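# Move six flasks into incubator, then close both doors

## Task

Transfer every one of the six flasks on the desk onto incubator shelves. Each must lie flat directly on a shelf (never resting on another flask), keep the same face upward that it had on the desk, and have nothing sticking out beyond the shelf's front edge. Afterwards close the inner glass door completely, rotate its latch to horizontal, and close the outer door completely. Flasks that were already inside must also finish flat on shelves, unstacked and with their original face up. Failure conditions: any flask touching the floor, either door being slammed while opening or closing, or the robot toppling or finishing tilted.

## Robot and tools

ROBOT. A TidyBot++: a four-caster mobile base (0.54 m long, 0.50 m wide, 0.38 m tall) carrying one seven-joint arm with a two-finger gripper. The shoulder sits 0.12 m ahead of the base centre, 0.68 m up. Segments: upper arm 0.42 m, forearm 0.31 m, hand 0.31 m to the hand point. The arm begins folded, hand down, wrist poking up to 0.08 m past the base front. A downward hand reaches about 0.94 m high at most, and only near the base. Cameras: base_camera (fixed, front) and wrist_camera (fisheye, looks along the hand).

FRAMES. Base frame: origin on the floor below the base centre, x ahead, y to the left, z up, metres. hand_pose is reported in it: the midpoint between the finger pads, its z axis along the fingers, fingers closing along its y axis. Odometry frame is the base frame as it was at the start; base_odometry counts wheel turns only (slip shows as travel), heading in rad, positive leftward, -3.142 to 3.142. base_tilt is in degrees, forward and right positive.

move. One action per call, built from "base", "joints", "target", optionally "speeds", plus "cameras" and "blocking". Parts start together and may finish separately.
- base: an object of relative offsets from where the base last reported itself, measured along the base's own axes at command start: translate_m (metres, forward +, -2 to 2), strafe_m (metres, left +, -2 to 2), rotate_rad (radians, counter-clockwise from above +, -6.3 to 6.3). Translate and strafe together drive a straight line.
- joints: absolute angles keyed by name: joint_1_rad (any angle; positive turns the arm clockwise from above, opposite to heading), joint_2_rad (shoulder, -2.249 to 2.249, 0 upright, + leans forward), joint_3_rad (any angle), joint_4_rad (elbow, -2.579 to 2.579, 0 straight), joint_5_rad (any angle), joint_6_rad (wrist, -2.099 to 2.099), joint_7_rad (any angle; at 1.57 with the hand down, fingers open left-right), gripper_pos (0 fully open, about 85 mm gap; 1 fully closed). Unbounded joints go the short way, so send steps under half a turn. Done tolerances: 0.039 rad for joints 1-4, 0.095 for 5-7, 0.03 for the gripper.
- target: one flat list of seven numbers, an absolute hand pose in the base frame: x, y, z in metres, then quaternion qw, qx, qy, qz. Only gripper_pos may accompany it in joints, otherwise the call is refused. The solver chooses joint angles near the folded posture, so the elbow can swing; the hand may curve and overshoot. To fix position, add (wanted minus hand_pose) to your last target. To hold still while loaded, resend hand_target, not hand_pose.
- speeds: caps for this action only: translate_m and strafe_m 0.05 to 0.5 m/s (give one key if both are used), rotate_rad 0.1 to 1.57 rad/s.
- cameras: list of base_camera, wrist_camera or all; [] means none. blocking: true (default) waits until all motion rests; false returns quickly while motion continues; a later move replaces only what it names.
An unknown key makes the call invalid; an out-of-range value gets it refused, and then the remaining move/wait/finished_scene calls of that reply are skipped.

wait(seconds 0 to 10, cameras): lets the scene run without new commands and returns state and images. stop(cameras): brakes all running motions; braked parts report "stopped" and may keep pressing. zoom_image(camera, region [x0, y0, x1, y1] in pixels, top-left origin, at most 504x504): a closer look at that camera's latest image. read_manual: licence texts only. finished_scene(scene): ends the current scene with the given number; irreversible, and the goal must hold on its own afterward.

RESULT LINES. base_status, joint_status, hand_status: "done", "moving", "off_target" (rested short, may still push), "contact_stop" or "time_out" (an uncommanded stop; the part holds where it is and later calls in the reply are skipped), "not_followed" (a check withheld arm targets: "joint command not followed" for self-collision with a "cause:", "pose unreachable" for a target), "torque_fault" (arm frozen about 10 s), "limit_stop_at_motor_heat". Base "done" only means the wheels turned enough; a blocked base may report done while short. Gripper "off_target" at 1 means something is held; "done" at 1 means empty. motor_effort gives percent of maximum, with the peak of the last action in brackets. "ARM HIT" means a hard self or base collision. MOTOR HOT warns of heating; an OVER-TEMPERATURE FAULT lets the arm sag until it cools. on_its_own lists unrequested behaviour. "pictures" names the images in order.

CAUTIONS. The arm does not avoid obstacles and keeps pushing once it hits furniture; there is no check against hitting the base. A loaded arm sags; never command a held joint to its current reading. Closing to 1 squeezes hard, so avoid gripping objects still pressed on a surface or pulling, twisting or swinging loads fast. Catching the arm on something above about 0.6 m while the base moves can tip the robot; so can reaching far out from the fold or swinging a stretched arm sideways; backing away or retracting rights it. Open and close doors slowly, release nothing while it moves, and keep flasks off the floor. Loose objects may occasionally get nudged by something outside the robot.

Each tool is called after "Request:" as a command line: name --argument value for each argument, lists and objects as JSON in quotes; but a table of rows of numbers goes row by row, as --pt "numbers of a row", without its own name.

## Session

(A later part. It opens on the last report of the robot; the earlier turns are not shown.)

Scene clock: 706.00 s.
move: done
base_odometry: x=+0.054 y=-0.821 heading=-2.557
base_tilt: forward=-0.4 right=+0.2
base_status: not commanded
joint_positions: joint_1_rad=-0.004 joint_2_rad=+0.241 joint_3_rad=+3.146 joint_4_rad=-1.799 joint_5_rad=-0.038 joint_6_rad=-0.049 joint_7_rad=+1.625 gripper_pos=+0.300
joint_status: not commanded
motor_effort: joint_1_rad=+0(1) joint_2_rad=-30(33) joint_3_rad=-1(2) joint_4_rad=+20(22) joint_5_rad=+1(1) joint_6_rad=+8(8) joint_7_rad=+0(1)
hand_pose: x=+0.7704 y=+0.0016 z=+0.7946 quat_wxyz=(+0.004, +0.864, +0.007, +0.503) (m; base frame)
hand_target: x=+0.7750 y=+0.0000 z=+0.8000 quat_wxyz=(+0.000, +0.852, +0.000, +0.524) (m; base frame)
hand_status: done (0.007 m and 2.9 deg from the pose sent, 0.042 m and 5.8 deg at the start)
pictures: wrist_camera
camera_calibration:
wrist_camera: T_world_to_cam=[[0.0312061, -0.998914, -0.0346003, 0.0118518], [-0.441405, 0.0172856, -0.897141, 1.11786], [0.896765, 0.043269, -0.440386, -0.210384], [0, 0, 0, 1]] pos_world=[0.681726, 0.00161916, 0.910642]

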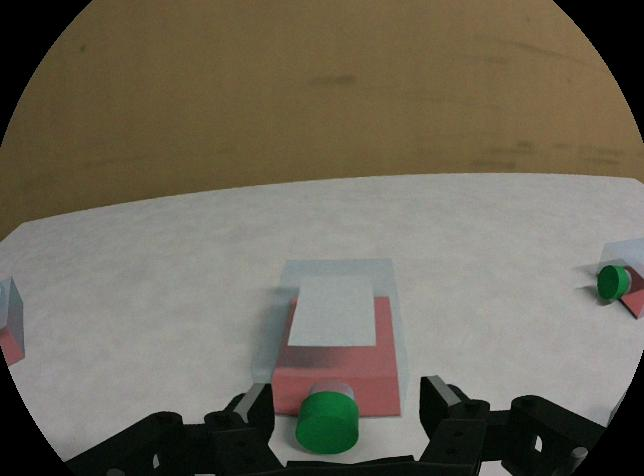

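Request:
move --base '{"strafe_m":0.009}' --speeds '{"strafe_m":0.1}' --cameras '[]'

Request:
move --target '[0.78,0,0.77,0,0.855,0,0.5186]' --cameras '["wrist_camera"]'

Request:
move --target '[0.79,0,0.75,0,0.857,0,0.5153]' --cameras '["wrist_camera"]'

Scene clock: 712.17 s.
move: done
base_odometry: x=+0.059 y=-0.829 heading=-2.557
base_tilt: forward=-0.4 right=+0.2
base_status: done
joint_positions: joint_1_rad=+0.001 joint_2_rad=+0.241 joint_3_rad=+3.141 joint_4_rad=-1.799 joint_5_rad=-0.038 joint_6_rad=-0.048 joint_7_rad=+1.625 gripper_pos=+0.300
joint_status: not commanded
motor_effort: joint_1_rad=+0(3) joint_2_rad=-30(31) joint_3_rad=-1(2) joint_4_rad=+21(21) joint_5_rad=+0(1) joint_6_rad=+8(8) joint_7_rad=+0(1)
hand_pose: x=+0.7704 y=+0.0014 z=+0.7947 quat_wxyz=(+0.003, +0.864, +0.007, +0.503) (m; base frame)
hand_target: x=+0.7750 y=+0.0000 z=+0.8000 quat_wxyz=(+0.000, +0.852, +0.000, +0.524) (m; base frame)
hand_status: not commanded
pictures: none
No camera images: "cameras" was empty.

Scene clock: 713.20 s.
move: done
base_odometry: x=+0.059 y=-0.829 heading=-2.557
base_tilt: forward=-0.3 right=+0.2
base_status: not commanded
joint_positions: joint_1_rad=+0.001 joint_2_rad=+0.285 joint_3_rad=+3.141 joint_4_rad=-1.828 joint_5_rad=-0.038 joint_6_rad=+0.024 joint_7_rad=+1.624 gripper_pos=+0.300
joint_status: not commanded
motor_effort: joint_1_rad=+0(1) joint_2_rad=-31(33) joint_3_rad=-1(2) joint_4_rad=+20(21) joint_5_rad=+0(1) joint_6_rad=+8(9) joint_7_rad=+0(1)
hand_pose: x=+0.7771 y=+0.0006 z=+0.7693 quat_wxyz=(+0.004, +0.865, +0.006, +0.502) (m; base frame)
hand_target: x=+0.7800 y=+0.0000 z=+0.7700 quat_wxyz=(+0.000, +0.855, +0.000, +0.519) (m; base frame)
hand_status: done (0.003 m and 2.3 deg from the pose sent, 0.027 m and 2.3 deg at the start)
pictures: wrist_camera
camera_calibration:
wrist_camera: T_world_to_cam=[[0.0284878, -0.998994, -0.0346249, 0.0118652], [-0.442366, 0.0184627, -0.896644, 1.09849], [0.896382, 0.0408603, -0.441396, -0.22638], [0, 0, 0, 1]] pos_world=[0.68852, 0.000822046, 0.885443]

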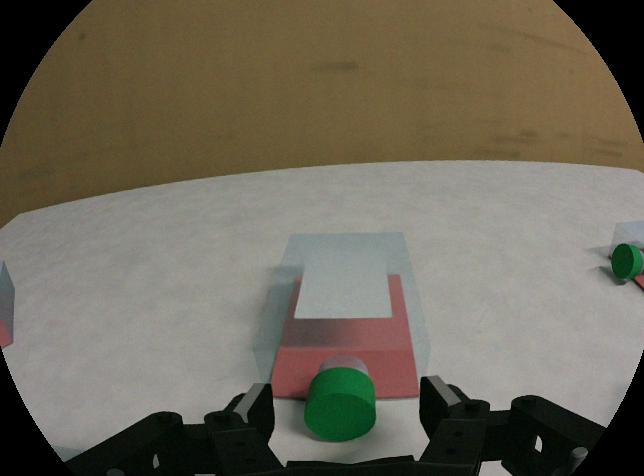

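Scene clock: 714.03 s.
move: done
base_odometry: x=+0.059 y=-0.829 heading=-2.557
base_tilt: forward=-0.3 right=+0.2
base_status: not commanded
joint_positions: joint_1_rad=+0.001 joint_2_rad=+0.331 joint_3_rad=+3.141 joint_4_rad=-1.828 joint_5_rad=-0.038 joint_6_rad=+0.059 joint_7_rad=+1.624 gripper_pos=+0.300
joint_status: not commanded
motor_effort: joint_1_rad=+0(1) joint_2_rad=-33(34) joint_3_rad=-2(2) joint_4_rad=+19(20) joint_5_rad=+1(1) joint_6_rad=+8(8) joint_7_rad=+0(1)
hand_pose: x=+0.7860 y=+0.0001 z=+0.7478 quat_wxyz=(+0.005, +0.868, +0.006, +0.497) (m; base frame)
hand_target: x=+0.7900 y=+0.0000 z=+0.7500 quat_wxyz=(+0.000, +0.857, +0.000, +0.515) (m; base frame)
hand_status: done (0.005 m and 2.5 deg from the pose sent, 0.023 m and 1.9 deg at the start)
pictures: wrist_camera
camera_calibration:
wrist_camera: T_world_to_cam=[[0.0268453, -0.999043, -0.0345311, 0.0117306], [-0.452476, 0.0186583, -0.891581, 1.08736], [0.891372, 0.0395593, -0.451542, -0.23236], [0, 0, 0, 1]] pos_world=[0.69881, 0.00062314, 0.864956]

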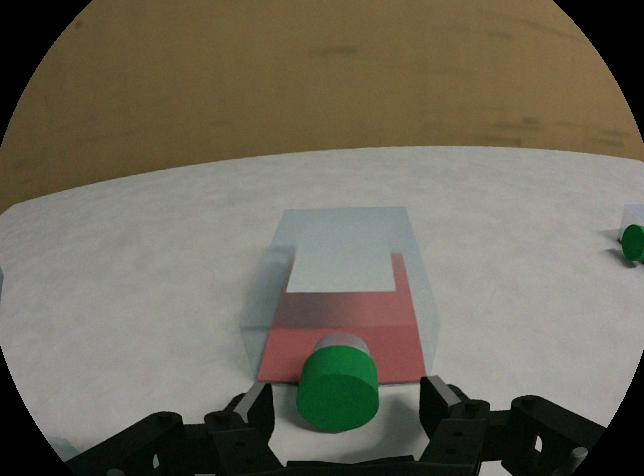

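Request:
move --base '{"strafe_m":0.0045}' --speeds '{"strafe_m":0.1}' --joints '{"gripper_pos":0.45}' --cameras '["wrist_camera"]'

Request:
move --joints '{"gripper_pos":0.56}' --cameras '[]'

Request:
move --joints '{"gripper_pos":0.65}' --cameras '[]'

Request:
move --joints '{"gripper_pos":0.85}' --cameras '["wrist_camera"]'

Scene clock: 721.60 s.
move: done
base_odometry: x=+0.061 y=-0.832 heading=-2.557
base_tilt: forward=-0.2 right=+0.2
base_status: done
joint_positions: joint_1_rad=+0.002 joint_2_rad=+0.331 joint_3_rad=+3.141 joint_4_rad=-1.828 joint_5_rad=-0.038 joint_6_rad=+0.059 joint_7_rad=+1.624 gripper_pos=+0.450
joint_status: all done
motor_effort: joint_1_rad=+0(5) joint_2_rad=-33(34) joint_3_rad=-1(4) joint_4_rad=+19(20) joint_5_rad=+1(1) joint_6_rad=+8(8) joint_7_rad=+0(0)
hand_pose: x=+0.7859 y=-0.0001 z=+0.7478 quat_wxyz=(+0.005, +0.868, +0.006, +0.497) (m; base frame)
hand_target: x=+0.7900 y=+0.0000 z=+0.7500 quat_wxyz=(+0.000, +0.857, +0.000, +0.515) (m; base frame)
hand_status: not commanded
pictures: wrist_camera
camera_calibration:
wrist_camera: T_world_to_cam=[[0.0264813, -0.999044, -0.0347926, 0.0119086], [-0.452563, 0.0190524, -0.891529, 1.08729], [0.891339, 0.0393547, -0.451625, -0.232298], [0, 0, 0, 1]] pos_world=[0.698809, 0.0003237, 0.864856]

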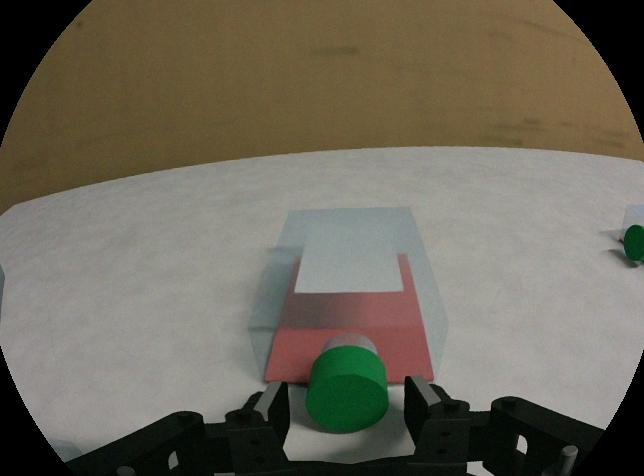

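Scene clock: 722.13 s.
move: done
base_odometry: x=+0.061 y=-0.832 heading=-2.557
base_tilt: forward=-0.4 right=+0.2
base_status: not commanded
joint_positions: joint_1_rad=+0.002 joint_2_rad=+0.331 joint_3_rad=+3.141 joint_4_rad=-1.828 joint_5_rad=-0.038 joint_6_rad=+0.059 joint_7_rad=+1.624 gripper_pos=+0.560
joint_status: all done
motor_effort: joint_1_rad=-1(1) joint_2_rad=-32(33) joint_3_rad=-1(2) joint_4_rad=+19(19) joint_5_rad=+0(1) joint_6_rad=+8(8) joint_7_rad=+0(1)
hand_pose: x=+0.7859 y=-0.0001 z=+0.7478 quat_wxyz=(+0.005, +0.868, +0.006, +0.497) (m; base frame)
hand_target: x=+0.7900 y=+0.0000 z=+0.7500 quat_wxyz=(+0.000, +0.857, +0.000, +0.515) (m; base frame)
hand_status: not commanded
pictures: none
No camera images: "cameras" was empty.

Scene clock: 722.63 s.
move: done
base_odometry: x=+0.061 y=-0.832 heading=-2.557
base_tilt: forward=-0.3 right=+0.2
base_status: not commanded
joint_positions: joint_1_rad=+0.002 joint_2_rad=+0.331 joint_3_rad=+3.141 joint_4_rad=-1.828 joint_5_rad=-0.038 joint_6_rad=+0.060 joint_7_rad=+1.624 gripper_pos=+0.649
joint_status: all done
motor_effort: joint_1_rad=+0(1) joint_2_rad=-32(33) joint_3_rad=-1(1) joint_4_rad=+19(20) joint_5_rad=+1(1) joint_6_rad=+8(8) joint_7_rad=+0(0)
hand_pose: x=+0.7860 y=-0.0001 z=+0.7478 quat_wxyz=(+0.005, +0.867, +0.006, +0.497) (m; base frame)
hand_target: x=+0.7900 y=+0.0000 z=+0.7500 quat_wxyz=(+0.000, +0.857, +0.000, +0.515) (m; base frame)
hand_status: not commanded
pictures: none
No camera images: "cameras" was empty.

Scene clock: 723.27 s.
move: off_target
base_odometry: x=+0.061 y=-0.832 heading=-2.557
base_tilt: forward=-0.4 right=+0.2
base_status: not commanded
joint_positions: joint_1_rad=+0.002 joint_2_rad=+0.332 joint_3_rad=+3.141 joint_4_rad=-1.828 joint_5_rad=-0.038 joint_6_rad=+0.061 joint_7_rad=+1.624 gripper_pos=+0.688
joint_status: gripper_pos off_target (ended at +0.688, target +0.850)
motor_effort: joint_1_rad=+0(1) joint_2_rad=-32(33) joint_3_rad=-1(2) joint_4_rad=+19(19) joint_5_rad=+0(1) joint_6_rad=+8(8) joint_7_rad=+0(0)
hand_pose: x=+0.7862 y=-0.0001 z=+0.7481 quat_wxyz=(+0.005, +0.867, +0.006, +0.498) (m; base frame)
hand_target: x=+0.7900 y=+0.0000 z=+0.7500 quat_wxyz=(+0.000, +0.857, +0.000, +0.515) (m; base frame)
hand_status: not commanded
pictures: wrist_camera
camera_calibration:
wrist_camera: T_world_to_cam=[[0.0264932, -0.999049, -0.0346176, 0.0117592], [-0.451161, 0.0189526, -0.892241, 1.0872], [0.892049, 0.0392564, -0.45023, -0.233867], [0, 0, 0, 1]] pos_world=[0.69881, 0.00032366, 0.865154]

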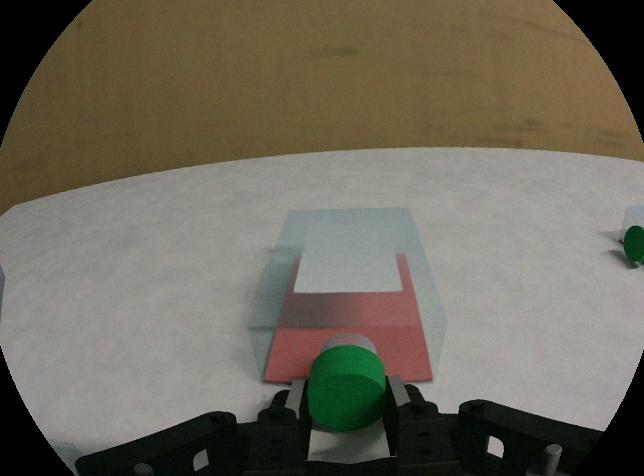

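Request:
move --target '[0.77,0,0.84,0,0.857,0,0.5153]' --cameras '[]'

Request:
move --target '[0.74,0,0.93,0,0.857,0,0.5153]' --cameras '[]'

Request:
move --target '[0.68,0,0.94,0,0.857,0,0.5153]' --base '{"translate_m":-0.3}' --speeds '{"translate_m":0.25}' --cameras '[]'

Request:
move --base '{"rotate_rad":-1.373}' --speeds '{"rotate_rad":0.9}' --cameras '[]'

Request:
move --base '{"translate_m":0.96,"strafe_m":-1.13}' --speeds '{"translate_m":0.4}' --cameras '["base_camera","wrist_camera"]'

Request:
zoom_image --camera "base_camera" --region '[220, 50, 520, 130]'

Scene clock: 732.77 s.
move: done
base_odometry: x=+0.061 y=-0.832 heading=-2.557
base_tilt: forward=-0.4 right=+0.1
base_status: not commanded
joint_positions: joint_1_rad=+0.002 joint_2_rad=+0.196 joint_3_rad=+3.141 joint_4_rad=-1.738 joint_5_rad=-0.038 joint_6_rad=-0.072 joint_7_rad=+1.624 gripper_pos=+0.688
joint_status: not commanded
motor_effort: joint_1_rad=+0(1) joint_2_rad=-31(37) joint_3_rad=-1(1) joint_4_rad=+22(23) joint_5_rad=+1(1) joint_6_rad=+9(9) joint_7_rad=+0(1)
hand_pose: x=+0.7770 y=+0.0014 z=+0.8512 quat_wxyz=(+0.003, +0.843, +0.007, +0.537) (m; base frame)
hand_target: x=+0.7700 y=+0.0000 z=+0.8400 quat_wxyz=(+0.000, +0.857, +0.000, +0.515) (m; base frame)
hand_status: done (0.013 m and 3.1 deg from the pose sent, 0.093 m and 2.5 deg at the start)
pictures: none
No camera images: "cameras" was empty.

Scene clock: 734.23 s.
move: done
base_odometry: x=+0.061 y=-0.832 heading=-2.557
base_tilt: forward=-0.3 right=+0.2
base_status: not commanded
joint_positions: joint_1_rad=+0.002 joint_2_rad=+0.080 joint_3_rad=+3.142 joint_4_rad=-1.584 joint_5_rad=-0.038 joint_6_rad=-0.338 joint_7_rad=+1.624 gripper_pos=+0.688
joint_status: not commanded
motor_effort: joint_1_rad=+0(1) joint_2_rad=-27(33) joint_3_rad=-1(2) joint_4_rad=+23(24) joint_5_rad=+0(1) joint_6_rad=+9(9) joint_7_rad=+0(1)
hand_pose: x=+0.7484 y=+0.0042 z=+0.9423 quat_wxyz=(+0.000, +0.842, +0.010, +0.540) (m; base frame)
hand_target: x=+0.7400 y=+0.0000 z=+0.9300 quat_wxyz=(+0.000, +0.857, +0.000, +0.515) (m; base frame)
hand_status: done (0.015 m and 3.5 deg from the pose sent, 0.087 m and 3.1 deg at the start)
pictures: none
No camera images: "cameras" was empty.

Scene clock: 736.27 s.
move: done
base_odometry: x=+0.311 y=-0.667 heading=-2.557
base_tilt: forward=-0.3 right=+0.3
base_status: done
joint_positions: joint_1_rad=+0.001 joint_2_rad=-0.066 joint_3_rad=+3.143 joint_4_rad=-1.667 joint_5_rad=-0.038 joint_6_rad=-0.374 joint_7_rad=+1.624 gripper_pos=+0.688
joint_status: not commanded
motor_effort: joint_1_rad=+0(1) joint_2_rad=-22(32) joint_3_rad=-1(1) joint_4_rad=+22(24) joint_5_rad=+0(1) joint_6_rad=+9(10) joint_7_rad=+0(1)
hand_pose: x=+0.6916 y=+0.0041 z=+0.9703 quat_wxyz=(+0.000, +0.834, +0.010, +0.551) (m; base frame)
hand_target: x=+0.6800 y=+0.0000 z=+0.9400 quat_wxyz=(+0.000, +0.857, +0.000, +0.515) (m; base frame)
hand_status: done (0.033 m and 5.0 deg from the pose sent, 0.069 m and 3.5 deg at the start)
pictures: none
No camera images: "cameras" was empty.

Scene clock: 738.77 s.
move: done
base_odometry: x=+0.311 y=-0.667 heading=+2.354
base_tilt: forward=-0.3 right=+0.2
base_status: done
joint_positions: joint_1_rad=-0.006 joint_2_rad=-0.066 joint_3_rad=+3.154 joint_4_rad=-1.667 joint_5_rad=-0.038 joint_6_rad=-0.374 joint_7_rad=+1.624 gripper_pos=+0.688
joint_status: not commanded
motor_effort: joint_1_rad=-1(3) joint_2_rad=-22(23) joint_3_rad=+0(3) joint_4_rad=+23(24) joint_5_rad=+1(1) joint_6_rad=+9(9) joint_7_rad=+0(1)
hand_pose: x=+0.6917 y=+0.0021 z=+0.9703 quat_wxyz=(+0.000, +0.834, +0.009, +0.551) (m; base frame)
hand_target: x=+0.6800 y=+0.0000 z=+0.9400 quat_wxyz=(+0.000, +0.857, +0.000, +0.515) (m; base frame)
hand_status: not commanded
pictures: none
No camera images: "cameras" was empty.

Scene clock: 743.73 s.
move: done
base_odometry: x=+0.435 y=+0.811 heading=+2.354
base_tilt: forward=-0.3 right=+0.3
base_status: done
joint_positions: joint_1_rad=-0.008 joint_2_rad=-0.065 joint_3_rad=+3.155 joint_4_rad=-1.667 joint_5_rad=-0.038 joint_6_rad=-0.374 joint_7_rad=+1.624 gripper_pos=+0.688
joint_status: not commanded
motor_effort: joint_1_rad=+0(3) joint_2_rad=-22(24) joint_3_rad=-1(4) joint_4_rad=+23(24) joint_5_rad=+0(1) joint_6_rad=+9(10) joint_7_rad=+0(1)
hand_pose: x=+0.6921 y=+0.0023 z=+0.9693 quat_wxyz=(+0.000, +0.835, +0.009, +0.550) (m; base frame)
hand_target: x=+0.6800 y=+0.0000 z=+0.9400 quat_wxyz=(+0.000, +0.857, +0.000, +0.515) (m; base frame)
hand_status: not commanded
pictures: base_camera, wrist_camera
camera_calibration:
wrist_camera: T_world_to_cam=[[0.0421017, -0.998479, -0.035584, 0.0145736], [-0.338458, 0.0192565, -0.940785, 1.21109], [0.940039, 0.0516523, -0.337132, -0.193324], [0, 0, 0, 1]] pos_world=[0.591021, 0.00121569, 1.07472]

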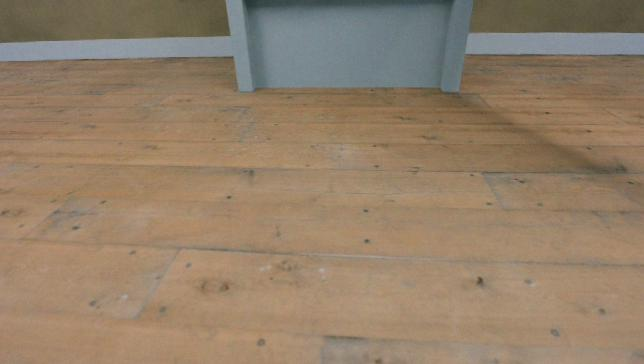

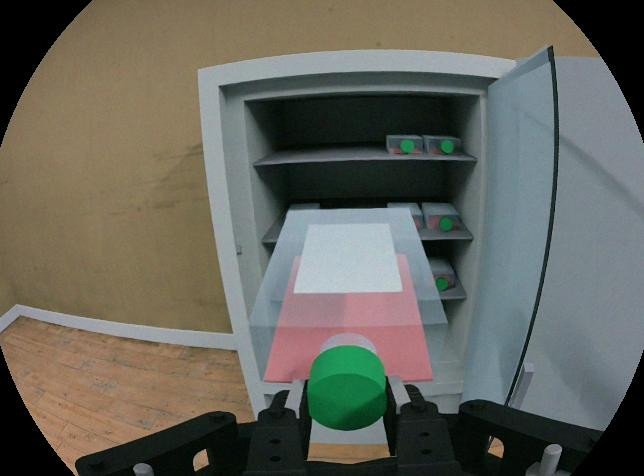

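Scaled by 1.680.

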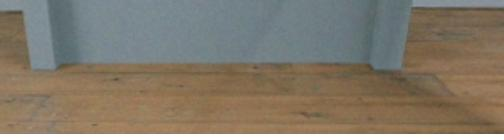

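Request:
move --base '{"translate_m":0.119}' --speeds '{"translate_m":0.2}' --cameras '[]'

Request:
move --target '[0.80,0,0.855,0,0.850,0,0.5268]' --cameras '[]'

Request:
move --target '[0.81,0,0.850,0,0.850,0,0.5268]' --cameras '["wrist_camera"]'

Scene clock: 764.03 s.
move: done
base_odometry: x=+0.351 y=+0.896 heading=+2.353
base_tilt: forward=-0.3 right=+0.2
base_status: done
joint_positions: joint_1_rad=-0.008 joint_2_rad=-0.060 joint_3_rad=+3.155 joint_4_rad=-1.667 joint_5_rad=-0.038 joint_6_rad=-0.375 joint_7_rad=+1.624 gripper_pos=+0.688
joint_status: not commanded
motor_effort: joint_1_rad=+0(1) joint_2_rad=-22(25) joint_3_rad=-1(2) joint_4_rad=+23(24) joint_5_rad=+1(1) joint_6_rad=+8(10) joint_7_rad=+0(1)
hand_pose: x=+0.6933 y=+0.0024 z=+0.9661 quat_wxyz=(+0.000, +0.837, +0.009, +0.548) (m; base frame)
hand_target: x=+0.6800 y=+0.0000 z=+0.9400 quat_wxyz=(+0.000, +0.857, +0.000, +0.515) (m; base frame)
hand_status: not commanded
pictures: none
No camera images: "cameras" was empty.

Scene clock: 765.73 s.
move: done
base_odometry: x=+0.351 y=+0.896 heading=+2.353
base_tilt: forward=-0.3 right=+0.1
base_status: not commanded
joint_positions: joint_1_rad=-0.008 joint_2_rad=+0.254 joint_3_rad=+3.154 joint_4_rad=-1.653 joint_5_rad=-0.038 joint_6_rad=-0.231 joint_7_rad=+1.624 gripper_pos=+0.688
joint_status: not commanded
motor_effort: joint_1_rad=+0(1) joint_2_rad=-32(36) joint_3_rad=-1(2) joint_4_rad=+21(23) joint_5_rad=+0(1) joint_6_rad=+9(9) joint_7_rad=+0(1)
hand_pose: x=+0.7844 y=+0.0012 z=+0.8181 quat_wxyz=(+0.003, +0.877, +0.008, +0.481) (m; base frame)
hand_target: x=+0.8000 y=+0.0000 z=+0.8550 quat_wxyz=(+0.000, +0.850, +0.000, +0.527) (m; base frame)
hand_status: done (0.040 m and 6.1 deg from the pose sent, 0.154 m and 3.0 deg at the start)
pictures: none
No camera images: "cameras" was empty.

Scene clock: 766.37 s.
move: done
base_odometry: x=+0.351 y=+0.896 heading=+2.353
base_tilt: forward=-0.3 right=+0.2
base_status: not commanded
joint_positions: joint_1_rad=-0.008 joint_2_rad=+0.269 joint_3_rad=+3.154 joint_4_rad=-1.631 joint_5_rad=-0.038 joint_6_rad=-0.222 joint_7_rad=+1.624 gripper_pos=+0.688
joint_status: not commanded
motor_effort: joint_1_rad=+0(1) joint_2_rad=-33(34) joint_3_rad=-1(1) joint_4_rad=+21(23) joint_5_rad=+0(1) joint_6_rad=+8(9) joint_7_rad=+0(0)
hand_pose: x=+0.7934 y=+0.0011 z=+0.8227 quat_wxyz=(+0.003, +0.873, +0.008, +0.488) (m; base frame)
hand_target: x=+0.8100 y=+0.0000 z=+0.8500 quat_wxyz=(+0.000, +0.850, +0.000, +0.527) (m; base frame)
hand_status: done (0.032 m and 5.3 deg from the pose sent, 0.041 m and 6.1 deg at the start)
pictures: wrist_camera
camera_calibration:
wrist_camera: T_world_to_cam=[[0.031492, -0.998839, -0.0364672, 0.0130391], [-0.471897, 0.0173043, -0.881484, 1.16463], [0.881091, 0.0449685, -0.470804, -0.181176], [0, 0, 0, 1]] pos_world=[0.708807, 0.00101804, 0.941778]

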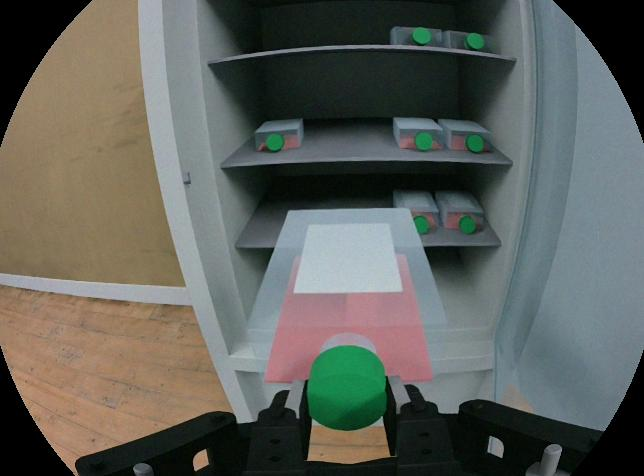

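Request:
move --base '{"strafe_m":-0.03}' --speeds '{"strafe_m":0.1}' --cameras '[]'

Request:
move --base '{"translate_m":0.40}' --speeds '{"translate_m":0.2}' --cameras '["wrist_camera"]'

Scene clock: 772.47 s.
move: done
base_odometry: x=+0.372 y=+0.917 heading=+2.354
base_tilt: forward=-0.3 right=+0.2
base_status: done
joint_positions: joint_1_rad=+0.002 joint_2_rad=+0.269 joint_3_rad=+3.150 joint_4_rad=-1.631 joint_5_rad=-0.038 joint_6_rad=-0.222 joint_7_rad=+1.624 gripper_pos=+0.688
joint_status: not commanded
motor_effort: joint_1_rad=+0(4) joint_2_rad=-33(35) joint_3_rad=-1(3) joint_4_rad=+21(23) joint_5_rad=+0(1) joint_6_rad=+9(9) joint_7_rad=+0(0)
hand_pose: x=+0.7935 y=-0.0021 z=+0.8226 quat_wxyz=(+0.004, +0.873, +0.006, +0.488) (m; base frame)
hand_target: x=+0.8100 y=+0.0000 z=+0.8500 quat_wxyz=(+0.000, +0.850, +0.000, +0.527) (m; base frame)
hand_status: not commanded
pictures: none
No camera images: "cameras" was empty.

Scene clock: 775.17 s.
move: done
base_odometry: x=+0.090 y=+1.201 heading=+2.353
base_tilt: forward=-0.3 right=+0.2
base_status: done
joint_positions: joint_1_rad=+0.002 joint_2_rad=+0.279 joint_3_rad=+3.150 joint_4_rad=-1.629 joint_5_rad=-0.038 joint_6_rad=-0.219 joint_7_rad=+1.624 gripper_pos=+0.688
joint_status: not commanded
motor_effort: joint_1_rad=+0(2) joint_2_rad=-33(37) joint_3_rad=-1(2) joint_4_rad=+21(23) joint_5_rad=+0(1) joint_6_rad=+9(9) joint_7_rad=+0(1)
hand_pose: x=+0.7962 y=-0.0022 z=+0.8186 quat_wxyz=(+0.004, +0.874, +0.006, +0.486) (m; base frame)
hand_target: x=+0.8100 y=+0.0000 z=+0.8500 quat_wxyz=(+0.000, +0.850, +0.000, +0.527) (m; base frame)
hand_status: not commanded
pictures: wrist_camera
camera_calibration:
wrist_camera: T_world_to_cam=[[0.0266318, -0.998933, -0.0377243, 0.0143453], [-0.47477, 0.0205705, -0.87987, 1.16329], [0.879707, 0.0413429, -0.473715, -0.181974], [0, 0, 0, 1]] pos_world=[0.711996, -0.00207603, 0.937879]

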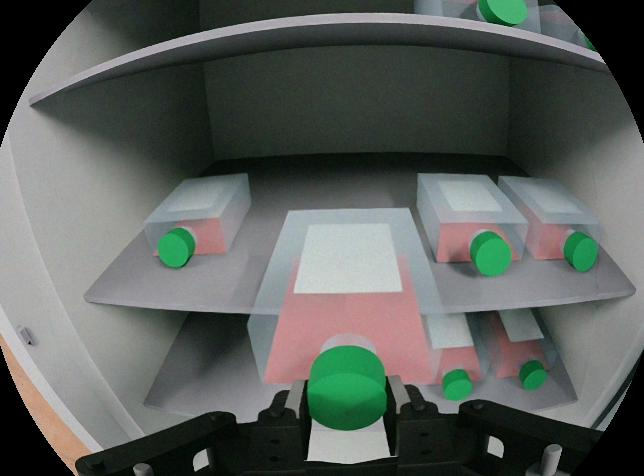

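Request:
move --base '{"translate_m":0.18}' --speeds '{"translate_m":0.1}' --cameras '[]'

Request:
move --target '[0.81,0,0.822,0,0.856,0,0.5170]' --cameras '[]'

Request:
move --target '[0.81,0,0.805,0,0.859,0,0.512]' --cameras '[]'

Request:
move --target '[0.81,0,0.794,0,0.861,0,0.5086]' --cameras '["wrist_camera"]'

Scene clock: 786.80 s.
move: time_out
base_odometry: x=-0.035 y=+1.328 heading=+2.363
base_tilt: forward=-0.3 right=+0.2
base_status: translate_m time_out (by the wheels' count: +0.178 of +0.180)
joint_positions: joint_1_rad=-0.064 joint_2_rad=+0.238 joint_3_rad=+3.116 joint_4_rad=-1.617 joint_5_rad=-0.037 joint_6_rad=-0.209 joint_7_rad=+1.624 gripper_pos=+0.688
joint_status: not commanded
motor_effort: joint_1_rad=+11(17) joint_2_rad=-25(38) joint_3_rad=+3(7) joint_4_rad=+22(31) joint_5_rad=+0(1) joint_6_rad=+9(13) joint_7_rad=+0(1)
hand_pose: x=+0.7909 y=+0.0628 z=+0.8558 quat_wxyz=(-0.025, +0.857, +0.046, +0.513) (m; base frame)
hand_target: x=+0.8100 y=+0.0000 z=+0.8500 quat_wxyz=(+0.000, +0.850, +0.000, +0.527) (m; base frame)
hand_status: not commanded
pictures: none
No camera images: "cameras" was empty.

not run: a stop that you did not command came earlier in this reply.

not run: a stop that you did not command came earlier in this reply.

not run: a stop that you did not command came earlier in this reply.

Request:
move --cameras '["all"]'

Scene clock: 788.27 s.
base_odometry: x=-0.035 y=+1.328 heading=+2.363
base_tilt: forward=-0.3 right=+0.1
base_status: translate_m time_out (by the wheels' count: +0.178 of +0.180)
joint_positions: joint_1_rad=-0.064 joint_2_rad=+0.238 joint_3_rad=+3.116 joint_4_rad=-1.617 joint_5_rad=-0.037 joint_6_rad=-0.209 joint_7_rad=+1.624 gripper_pos=+0.688
joint_status: not commanded
motor_effort: joint_1_rad=+12(17) joint_2_rad=-25(38) joint_3_rad=+4(7) joint_4_rad=+22(31) joint_5_rad=+0(1) joint_6_rad=+9(13) joint_7_rad=+0(1)
hand_pose: x=+0.7909 y=+0.0628 z=+0.8558 quat_wxyz=(-0.025, +0.857, +0.046, +0.513) (m; base frame)
hand_target: x=+0.8100 y=+0.0000 z=+0.8500 quat_wxyz=(+0.000, +0.850, +0.000, +0.527) (m; base frame)
hand_status: not commanded
pictures: base_camera, wrist_camera
camera_calibration:
wrist_camera: T_world_to_cam=[[0.127083, -0.990955, -0.0431007, 0.00539457], [-0.419595, -0.0143349, -0.907598, 1.17445], [0.898771, 0.133425, -0.417622, -0.231233], [0, 0, 0, 1]] pos_world=[0.699936, 0.0530338, 0.969597]

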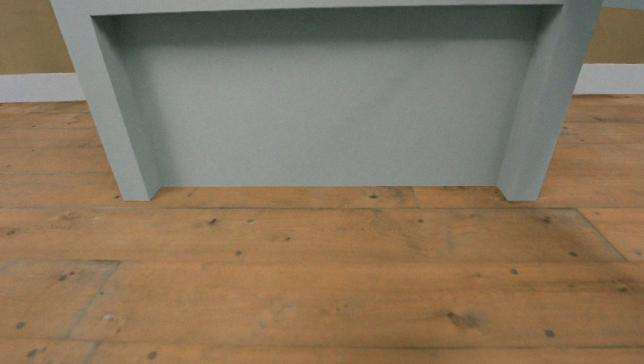

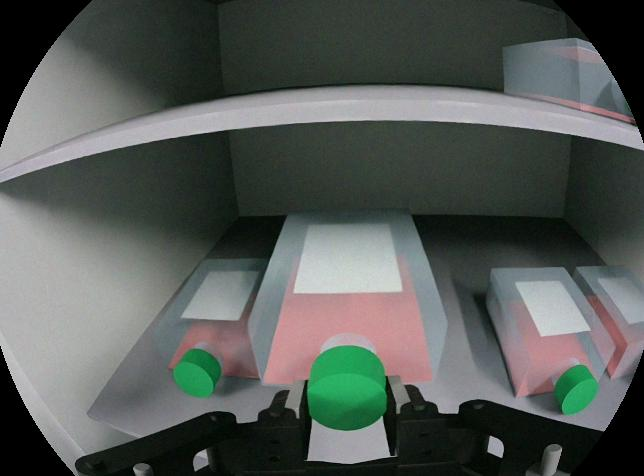

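Request:
move --base '{"translate_m":-0.18}' --speeds '{"translate_m":0.1}' --cameras '["all"]'

Scene clock: 795.87 s.
move: done
base_odometry: x=+0.093 y=+1.202 heading=+2.362
base_tilt: forward=-0.4 right=+0.2
base_status: done
joint_positions: joint_1_rad=+0.003 joint_2_rad=+0.277 joint_3_rad=+3.135 joint_4_rad=-1.616 joint_5_rad=-0.037 joint_6_rad=-0.209 joint_7_rad=+1.624 gripper_pos=+0.688
joint_status: not commanded
motor_effort: joint_1_rad=+0(10) joint_2_rad=-34(36) joint_3_rad=-1(4) joint_4_rad=+22(23) joint_5_rad=+0(1) joint_6_rad=+8(9) joint_7_rad=+0(1)
hand_pose: x=+0.8005 y=+0.0059 z=+0.8291 quat_wxyz=(-0.001, +0.868, +0.010, +0.497) (m; base frame)
hand_target: x=+0.8100 y=+0.0000 z=+0.8500 quat_wxyz=(+0.000, +0.850, +0.000, +0.527) (m; base frame)
hand_status: not commanded
pictures: base_camera, wrist_camera
camera_calibration:
wrist_camera: T_world_to_cam=[[0.0403254, -0.998379, -0.0401643, 0.0137406], [-0.45447, 0.0174716, -0.890591, 1.16701], [0.889849, 0.0541669, -0.453029, -0.20646], [0, 0, 0, 1]] pos_world=[0.713536, 0.00451214, 0.946347]

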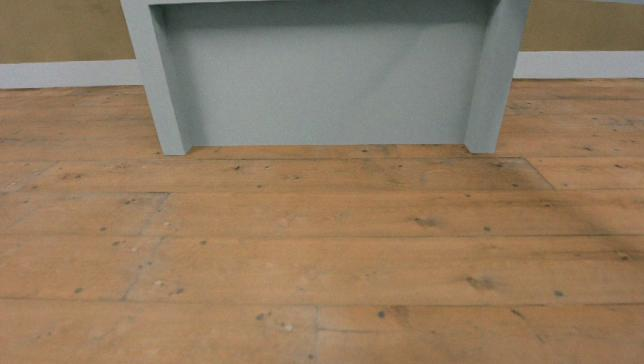

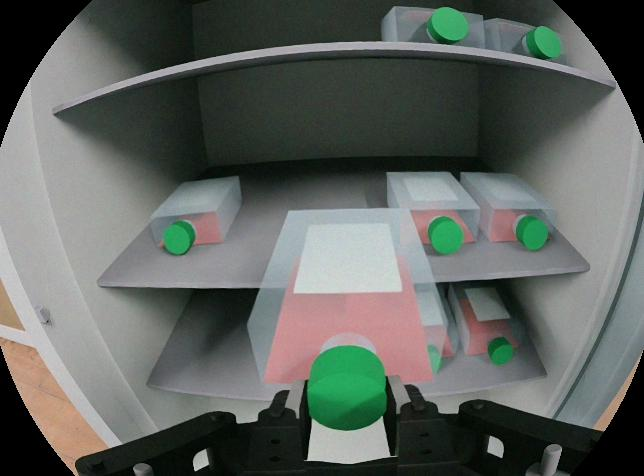

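Request:
move --base '{"translate_m":-0.40}' --speeds '{"translate_m":0.2}' --cameras '["all"]'

Request:
zoom_image --camera "base_camera" --region '[220, 60, 520, 140]'

Scene clock: 810.20 s.
move: done
base_odometry: x=+0.378 y=+0.920 heading=+2.361
base_tilt: forward=-0.3 right=+0.1
base_status: done
joint_positions: joint_1_rad=+0.003 joint_2_rad=+0.277 joint_3_rad=+3.135 joint_4_rad=-1.616 joint_5_rad=-0.037 joint_6_rad=-0.209 joint_7_rad=+1.624 gripper_pos=+0.688
joint_status: not commanded
motor_effort: joint_1_rad=+0(3) joint_2_rad=-34(37) joint_3_rad=-1(2) joint_4_rad=+22(24) joint_5_rad=+0(1) joint_6_rad=+8(9) joint_7_rad=+0(1)
hand_pose: x=+0.8005 y=+0.0059 z=+0.8294 quat_wxyz=(-0.001, +0.868, +0.010, +0.497) (m; base frame)
hand_target: x=+0.8100 y=+0.0000 z=+0.8500 quat_wxyz=(+0.000, +0.850, +0.000, +0.527) (m; base frame)
hand_status: not commanded
pictures: base_camera, wrist_camera
camera_calibration:
wrist_camera: T_world_to_cam=[[0.0404357, -0.998373, -0.0401944, 0.0138021], [-0.453994, 0.0174773, -0.890833, 1.16716], [0.890087, 0.0542694, -0.452549, -0.206956], [0, 0, 0, 1]] pos_world=[0.713536, 0.00461207, 0.946647]

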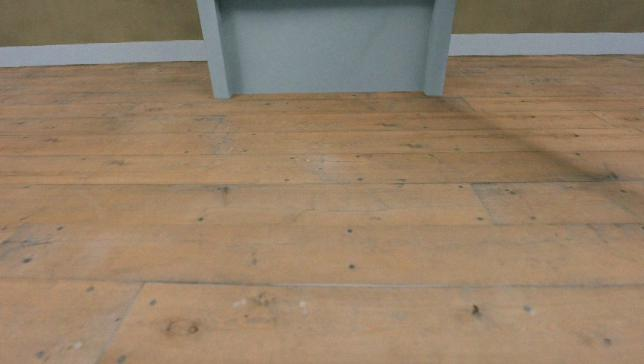

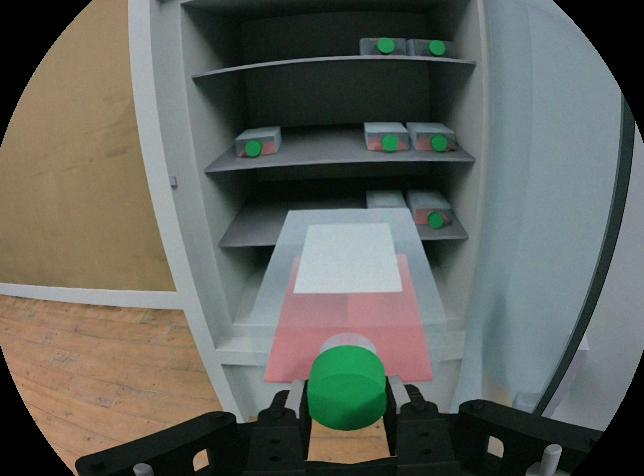

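Scaled by 1.680.

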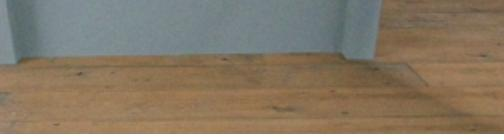

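Request:
move --base '{"rotate_rad":0.038}' --cameras '[]'

Request:
move --base '{"translate_m":0.065,"strafe_m":0.1265}' --speeds '{"translate_m":0.2}' --cameras '[]'

Request:
move --target '[0.80,0,0.665,0,0.850,0,0.5268]' --cameras '["wrist_camera"]'

Scene clock: 821.50 s.
move: done
base_odometry: x=+0.378 y=+0.920 heading=+2.399
base_tilt: forward=-0.2 right=+0.3
base_status: done
joint_positions: joint_1_rad=+0.000 joint_2_rad=+0.277 joint_3_rad=+3.134 joint_4_rad=-1.616 joint_5_rad=-0.037 joint_6_rad=-0.209 joint_7_rad=+1.624 gripper_pos=+0.688
joint_status: not commanded
motor_effort: joint_1_rad=+0(5) joint_2_rad=-34(34) joint_3_rad=-1(4) joint_4_rad=+22(23) joint_5_rad=+0(1) joint_6_rad=+9(9) joint_7_rad=+0(1)
hand_pose: x=+0.8005 y=+0.0084 z=+0.8294 quat_wxyz=(-0.002, +0.868, +0.012, +0.497) (m; base frame)
hand_target: x=+0.8100 y=+0.0000 z=+0.8500 quat_wxyz=(+0.000, +0.850, +0.000, +0.527) (m; base frame)
hand_status: not commanded
pictures: none
No camera images: "cameras" was empty.

Scene clock: 823.00 s.
move: done
base_odometry: x=+0.245 y=+0.871 heading=+2.399
base_tilt: forward=-0.3 right=+0.1
base_status: done
joint_positions: joint_1_rad=+0.001 joint_2_rad=+0.277 joint_3_rad=+3.135 joint_4_rad=-1.616 joint_5_rad=-0.037 joint_6_rad=-0.209 joint_7_rad=+1.624 gripper_pos=+0.688
joint_status: not commanded
motor_effort: joint_1_rad=-1(4) joint_2_rad=-34(35) joint_3_rad=-1(3) joint_4_rad=+22(23) joint_5_rad=+0(1) joint_6_rad=+8(9) joint_7_rad=+0(1)
hand_pose: x=+0.8005 y=+0.0077 z=+0.8294 quat_wxyz=(-0.002, +0.868, +0.011, +0.497) (m; base frame)
hand_target: x=+0.8100 y=+0.0000 z=+0.8500 quat_wxyz=(+0.000, +0.850, +0.000, +0.527) (m; base frame)
hand_status: not commanded
pictures: none
No camera images: "cameras" was empty.

Scene clock: 824.80 s.
move: done
base_odometry: x=+0.245 y=+0.871 heading=+2.399
base_tilt: forward=-0.3 right=+0.2
base_status: not commanded
joint_positions: joint_1_rad=+0.001 joint_2_rad=+0.516 joint_3_rad=+3.135 joint_4_rad=-1.939 joint_5_rad=-0.037 joint_6_rad=+0.351 joint_7_rad=+1.620 gripper_pos=+0.688
joint_status: not commanded
motor_effort: joint_1_rad=-1(1) joint_2_rad=-37(41) joint_3_rad=-2(2) joint_4_rad=+16(22) joint_5_rad=+0(1) joint_6_rad=+8(10) joint_7_rad=+0(1)
hand_pose: x=+0.7939 y=+0.0013 z=+0.6466 quat_wxyz=(+0.006, +0.868, +0.005, +0.496) (m; base frame)
hand_target: x=+0.8000 y=+0.0000 z=+0.6650 quat_wxyz=(+0.000, +0.850, +0.000, +0.527) (m; base frame)
hand_status: done (0.019 m and 4.2 deg from the pose sent, 0.165 m and 4.2 deg at the start)
pictures: wrist_camera
camera_calibration:
wrist_camera: T_world_to_cam=[[0.0238367, -0.999156, -0.0334555, 0.0108309], [-0.45558, 0.0189317, -0.889994, 1.00211], [0.889876, 0.0364561, -0.454744, -0.281858], [0, 0, 0, 1]] pos_world=[0.707102, 0.00212555, 0.764062]

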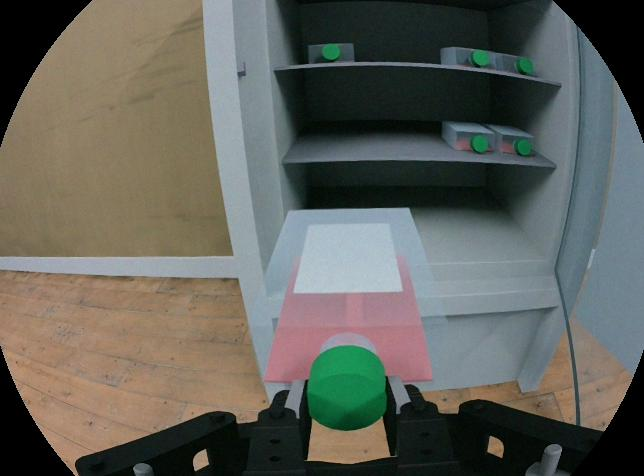

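Request:
move --base '{"translate_m":0.45}' --speeds '{"translate_m":0.2}' --cameras '["wrist_camera"]'

Request:
move --base '{"translate_m":0.135}' --speeds '{"translate_m":0.1}' --cameras '["wrist_camera"]'

Scene clock: 836.23 s.
move: done
base_odometry: x=-0.087 y=+1.175 heading=+2.399
base_tilt: forward=-0.2 right=+0.2
base_status: done
joint_positions: joint_1_rad=+0.001 joint_2_rad=+0.516 joint_3_rad=+3.135 joint_4_rad=-1.941 joint_5_rad=-0.037 joint_6_rad=+0.357 joint_7_rad=+1.620 gripper_pos=+0.688
joint_status: not commanded
motor_effort: joint_1_rad=+0(1) joint_2_rad=-36(39) joint_3_rad=-1(2) joint_4_rad=+16(18) joint_5_rad=+1(1) joint_6_rad=+8(9) joint_7_rad=+0(1)
hand_pose: x=+0.7941 y=+0.0012 z=+0.6473 quat_wxyz=(+0.006, +0.867, +0.005, +0.498) (m; base frame)
hand_target: x=+0.8000 y=+0.0000 z=+0.6650 quat_wxyz=(+0.000, +0.850, +0.000, +0.527) (m; base frame)
hand_status: not commanded
pictures: wrist_camera
camera_calibration:
wrist_camera: T_world_to_cam=[[0.0237171, -0.999167, -0.0332144, 0.0107459], [-0.451667, 0.0189303, -0.891986, 1.00104], [0.891871, 0.0361572, -0.450842, -0.28594], [0, 0, 0, 1]] pos_world=[0.706904, 0.00212576, 0.764358]

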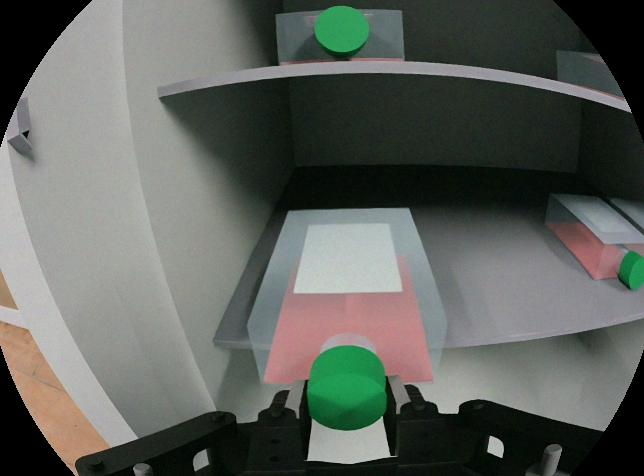

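Scene clock: 838.37 s.
move: done
base_odometry: x=-0.186 y=+1.266 heading=+2.400
base_tilt: forward=-0.3 right=+0.1
base_status: done
joint_positions: joint_1_rad=-0.032 joint_2_rad=+0.520 joint_3_rad=+3.146 joint_4_rad=-1.943 joint_5_rad=-0.032 joint_6_rad=+0.361 joint_7_rad=+1.619 gripper_pos=+0.688
joint_status: not commanded
motor_effort: joint_1_rad=+6(11) joint_2_rad=-38(43) joint_3_rad=-2(7) joint_4_rad=+17(18) joint_5_rad=+1(1) joint_6_rad=+8(9) joint_7_rad=+0(1)
hand_pose: x=+0.7935 y=+0.0170 z=+0.6445 quat_wxyz=(+0.003, +0.868, +0.018, +0.497) (m; base frame)
hand_target: x=+0.8000 y=+0.0000 z=+0.6650 quat_wxyz=(+0.000, +0.850, +0.000, +0.527) (m; base frame)
hand_status: not commanded
pictures: wrist_camera
camera_calibration:
wrist_camera: T_world_to_cam=[[0.0496278, -0.998442, -0.0255166, 0.000845395], [-0.454256, 0.000188563, -0.890871, 0.999552], [0.889488, 0.055803, -0.453538, -0.283808], [0, 0, 0, 1]] pos_world=[0.706455, 0.016493, 0.761776]

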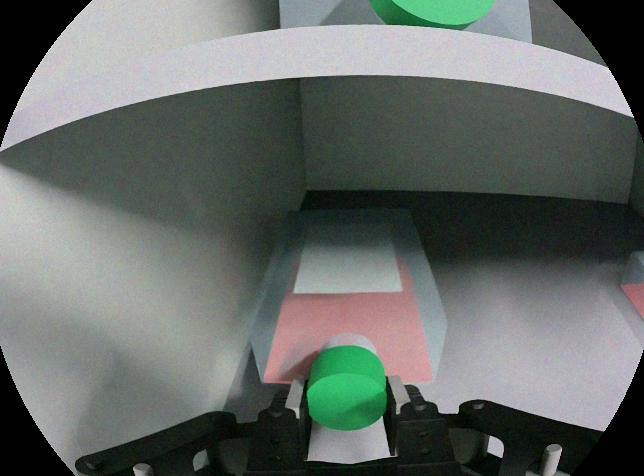

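Request:
move --target '[0.80,0.014,0.635,-0.007,0.858,0.012,0.513]' --cameras '[]'

Request:
move --target '[0.80,0.014,0.62,-0.007,0.860,0.012,0.510]' --cameras '["wrist_camera"]'

Scene clock: 843.87 s.
move: done
base_odometry: x=-0.186 y=+1.266 heading=+2.400
base_tilt: forward=-0.4 right=+0.2
base_status: not commanded
joint_positions: joint_1_rad=-0.032 joint_2_rad=+0.541 joint_3_rad=+3.146 joint_4_rad=-1.943 joint_5_rad=-0.027 joint_6_rad=+0.379 joint_7_rad=+1.619 gripper_pos=+0.688
joint_status: not commanded
motor_effort: joint_1_rad=+4(6) joint_2_rad=-33(38) joint_3_rad=-2(2) joint_4_rad=+16(17) joint_5_rad=+0(1) joint_6_rad=+9(9) joint_7_rad=+0(1)
hand_pose: x=+0.7954 y=+0.0175 z=+0.6352 quat_wxyz=(+0.004, +0.868, +0.020, +0.495) (m; base frame)
hand_target: x=+0.8000 y=+0.0140 z=+0.6350 quat_wxyz=(-0.007, +0.858, +0.012, +0.513) (m; base frame)
hand_status: done (0.006 m and 2.8 deg from the pose sent, 0.012 m and 2.6 deg at the start)
pictures: none
No camera images: "cameras" was empty.

Scene clock: 844.50 s.
move: off_target
base_odometry: x=-0.186 y=+1.266 heading=+2.400
base_tilt: forward=-0.3 right=+0.2
base_status: not commanded
joint_positions: joint_1_rad=-0.033 joint_2_rad=+0.547 joint_3_rad=+3.146 joint_4_rad=-1.945 joint_5_rad=-0.027 joint_6_rad=+0.407 joint_7_rad=+1.619 gripper_pos=+0.688
joint_status: not commanded
motor_effort: joint_1_rad=+6(6) joint_2_rad=-29(33) joint_3_rad=-3(3) joint_4_rad=+16(17) joint_5_rad=+1(1) joint_6_rad=+8(9) joint_7_rad=+1(1)
hand_pose: x=+0.7989 y=+0.0176 z=+0.6375 quat_wxyz=(+0.004, +0.864, +0.020, +0.504) (m; base frame)
hand_target: x=+0.8000 y=+0.0140 z=+0.6200 quat_wxyz=(-0.007, +0.860, +0.012, +0.510) (m; base frame)
hand_status: off_target (0.018 m and 1.8 deg from the pose sent, 0.016 m and 2.5 deg at the start)
pictures: wrist_camera
camera_calibration:
wrist_camera: T_world_to_cam=[[0.0533061, -0.998356, -0.0210558, -0.00482408], [-0.43914, -0.0044996, -0.898407, 0.988684], [0.896836, 0.057137, -0.438658, -0.30724], [0, 0, 0, 1]] pos_world=[0.709972, 0.0171873, 0.753366]

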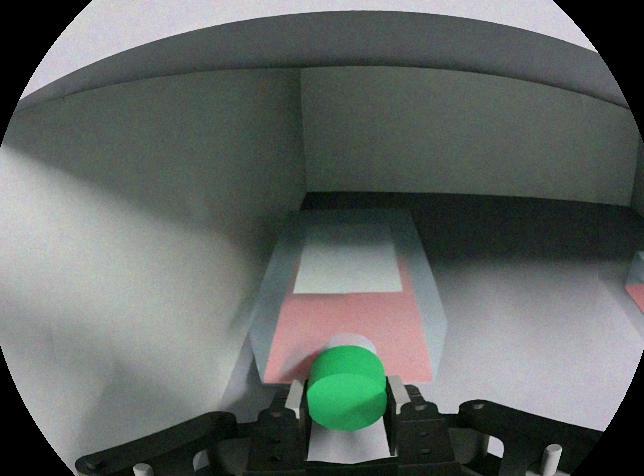

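Request:
move --cameras '["base_camera"]'

Scene clock: 875.67 s.
base_odometry: x=-0.186 y=+1.266 heading=+2.400
base_tilt: forward=-0.3 right=+0.2
base_status: not commanded
joint_positions: joint_1_rad=-0.033 joint_2_rad=+0.547 joint_3_rad=+3.146 joint_4_rad=-1.945 joint_5_rad=-0.027 joint_6_rad=+0.407 joint_7_rad=+1.619 gripper_pos=+0.688
joint_status: not commanded
motor_effort: joint_1_rad=+6(6) joint_2_rad=-29(33) joint_3_rad=-2(3) joint_4_rad=+15(17) joint_5_rad=+1(1) joint_6_rad=+9(9) joint_7_rad=+0(1)
hand_pose: x=+0.7989 y=+0.0176 z=+0.6376 quat_wxyz=(+0.004, +0.864, +0.020, +0.504) (m; base frame)
hand_target: x=+0.8000 y=+0.0140 z=+0.6200 quat_wxyz=(-0.007, +0.860, +0.012, +0.510) (m; base frame)
hand_status: off_target (0.018 m and 1.8 deg from the pose sent, 0.016 m and 2.5 deg at the start)
pictures: base_camera

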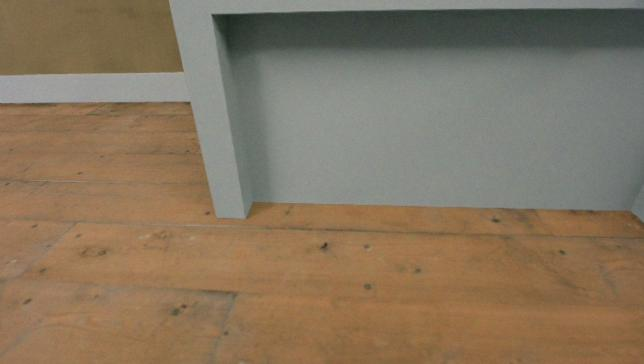

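Request:
move --target '[0.80,0,0.67,0,0.855,0,0.5186]' --cameras '[]'

Request:
move --base '{"translate_m":-0.135}' --speeds '{"translate_m":0.1}' --cameras '["wrist_camera"]'

Request:
move --base '{"translate_m":-0.70}' --speeds '{"translate_m":0.3}' --cameras '["wrist_camera"]'

Scene clock: 906.80 s.
move: done
base_odometry: x=-0.186 y=+1.266 heading=+2.400
base_tilt: forward=-0.2 right=+0.2
base_status: not commanded
joint_positions: joint_1_rad=-0.032 joint_2_rad=+0.526 joint_3_rad=+3.146 joint_4_rad=-1.944 joint_5_rad=-0.027 joint_6_rad=+0.404 joint_7_rad=+1.619 gripper_pos=+0.688
joint_status: not commanded
motor_effort: joint_1_rad=+5(7) joint_2_rad=-39(39) joint_3_rad=-1(2) joint_4_rad=+16(17) joint_5_rad=+0(1) joint_6_rad=+9(9) joint_7_rad=+0(1)
hand_pose: x=+0.7994 y=+0.0170 z=+0.6516 quat_wxyz=(+0.004, +0.859, +0.020, +0.512) (m; base frame)
hand_target: x=+0.8000 y=+0.0000 z=+0.6700 quat_wxyz=(+0.000, +0.855, +0.000, +0.519) (m; base frame)
hand_status: done (0.025 m and 2.5 deg from the pose sent, 0.037 m and 3.1 deg at the start)
pictures: none
No camera images: "cameras" was empty.

Scene clock: 908.70 s.
move: done
base_odometry: x=-0.087 y=+1.175 heading=+2.400
base_tilt: forward=-0.3 right=+0.3
base_status: done
joint_positions: joint_1_rad=-0.012 joint_2_rad=+0.510 joint_3_rad=+3.146 joint_4_rad=-1.944 joint_5_rad=-0.027 joint_6_rad=+0.404 joint_7_rad=+1.619 gripper_pos=+0.688
joint_status: not commanded
motor_effort: joint_1_rad=+0(5) joint_2_rad=-36(39) joint_3_rad=-1(2) joint_4_rad=+17(18) joint_5_rad=+0(1) joint_6_rad=+8(9) joint_7_rad=+0(1)
hand_pose: x=+0.8002 y=+0.0033 z=+0.6623 quat_wxyz=(+0.009, +0.855, +0.011, +0.519) (m; base frame)
hand_target: x=+0.8000 y=+0.0000 z=+0.6700 quat_wxyz=(+0.000, +0.855, +0.000, +0.519) (m; base frame)
hand_status: not commanded
pictures: wrist_camera
camera_calibration:
wrist_camera: T_world_to_cam=[[0.0331176, -0.999243, -0.0204186, -0.00279359], [-0.407648, 0.0051483, -0.913124, 0.995892], [0.912538, 0.0385641, -0.407169, -0.330053], [0, 0, 0, 1]] pos_world=[0.707253, 0.00480958, 0.774928]

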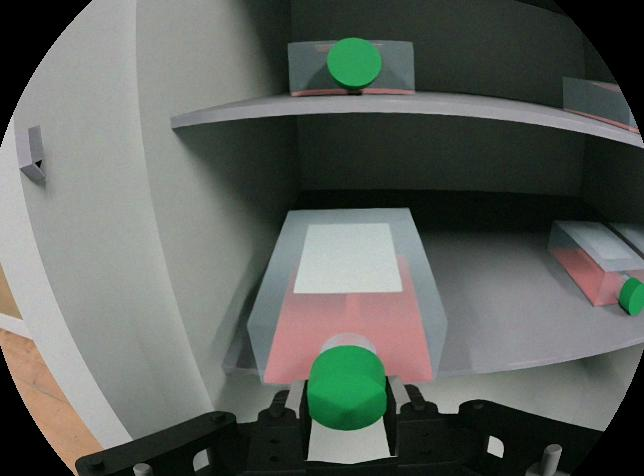

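Scene clock: 911.90 s.
move: done
base_odometry: x=+0.429 y=+0.702 heading=+2.400
base_tilt: forward=-0.3 right=+0.2
base_status: done
joint_positions: joint_1_rad=-0.012 joint_2_rad=+0.505 joint_3_rad=+3.146 joint_4_rad=-1.943 joint_5_rad=-0.027 joint_6_rad=+0.404 joint_7_rad=+1.619 gripper_pos=+0.688
joint_status: not commanded
motor_effort: joint_1_rad=-1(1) joint_2_rad=-37(39) joint_3_rad=-1(2) joint_4_rad=+17(18) joint_5_rad=+0(1) joint_6_rad=+8(9) joint_7_rad=+0(1)
hand_pose: x=+0.8005 y=+0.0033 z=+0.6658 quat_wxyz=(+0.009, +0.853, +0.011, +0.521) (m; base frame)
hand_target: x=+0.8000 y=+0.0000 z=+0.6700 quat_wxyz=(+0.000, +0.855, +0.000, +0.519) (m; base frame)
hand_status: not commanded
pictures: wrist_camera
camera_calibration:
wrist_camera: T_world_to_cam=[[0.0331845, -0.999242, -0.0203279, -0.00284038], [-0.4027, 0.00524707, -0.915317, 0.996711], [0.91473, 0.0385603, -0.402221, -0.333963], [0, 0, 0, 1]] pos_world=[0.706956, 0.00480969, 0.777922]

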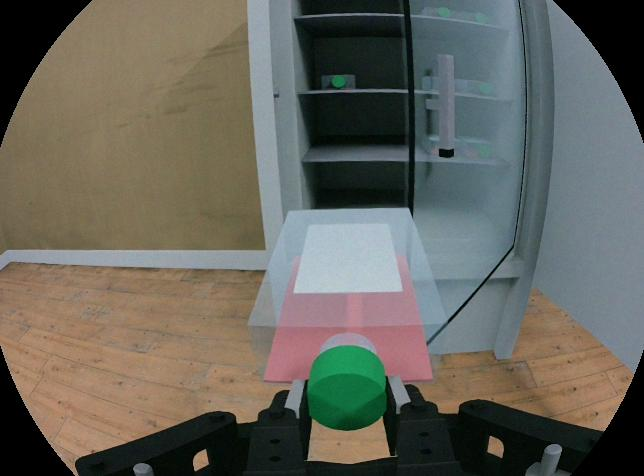

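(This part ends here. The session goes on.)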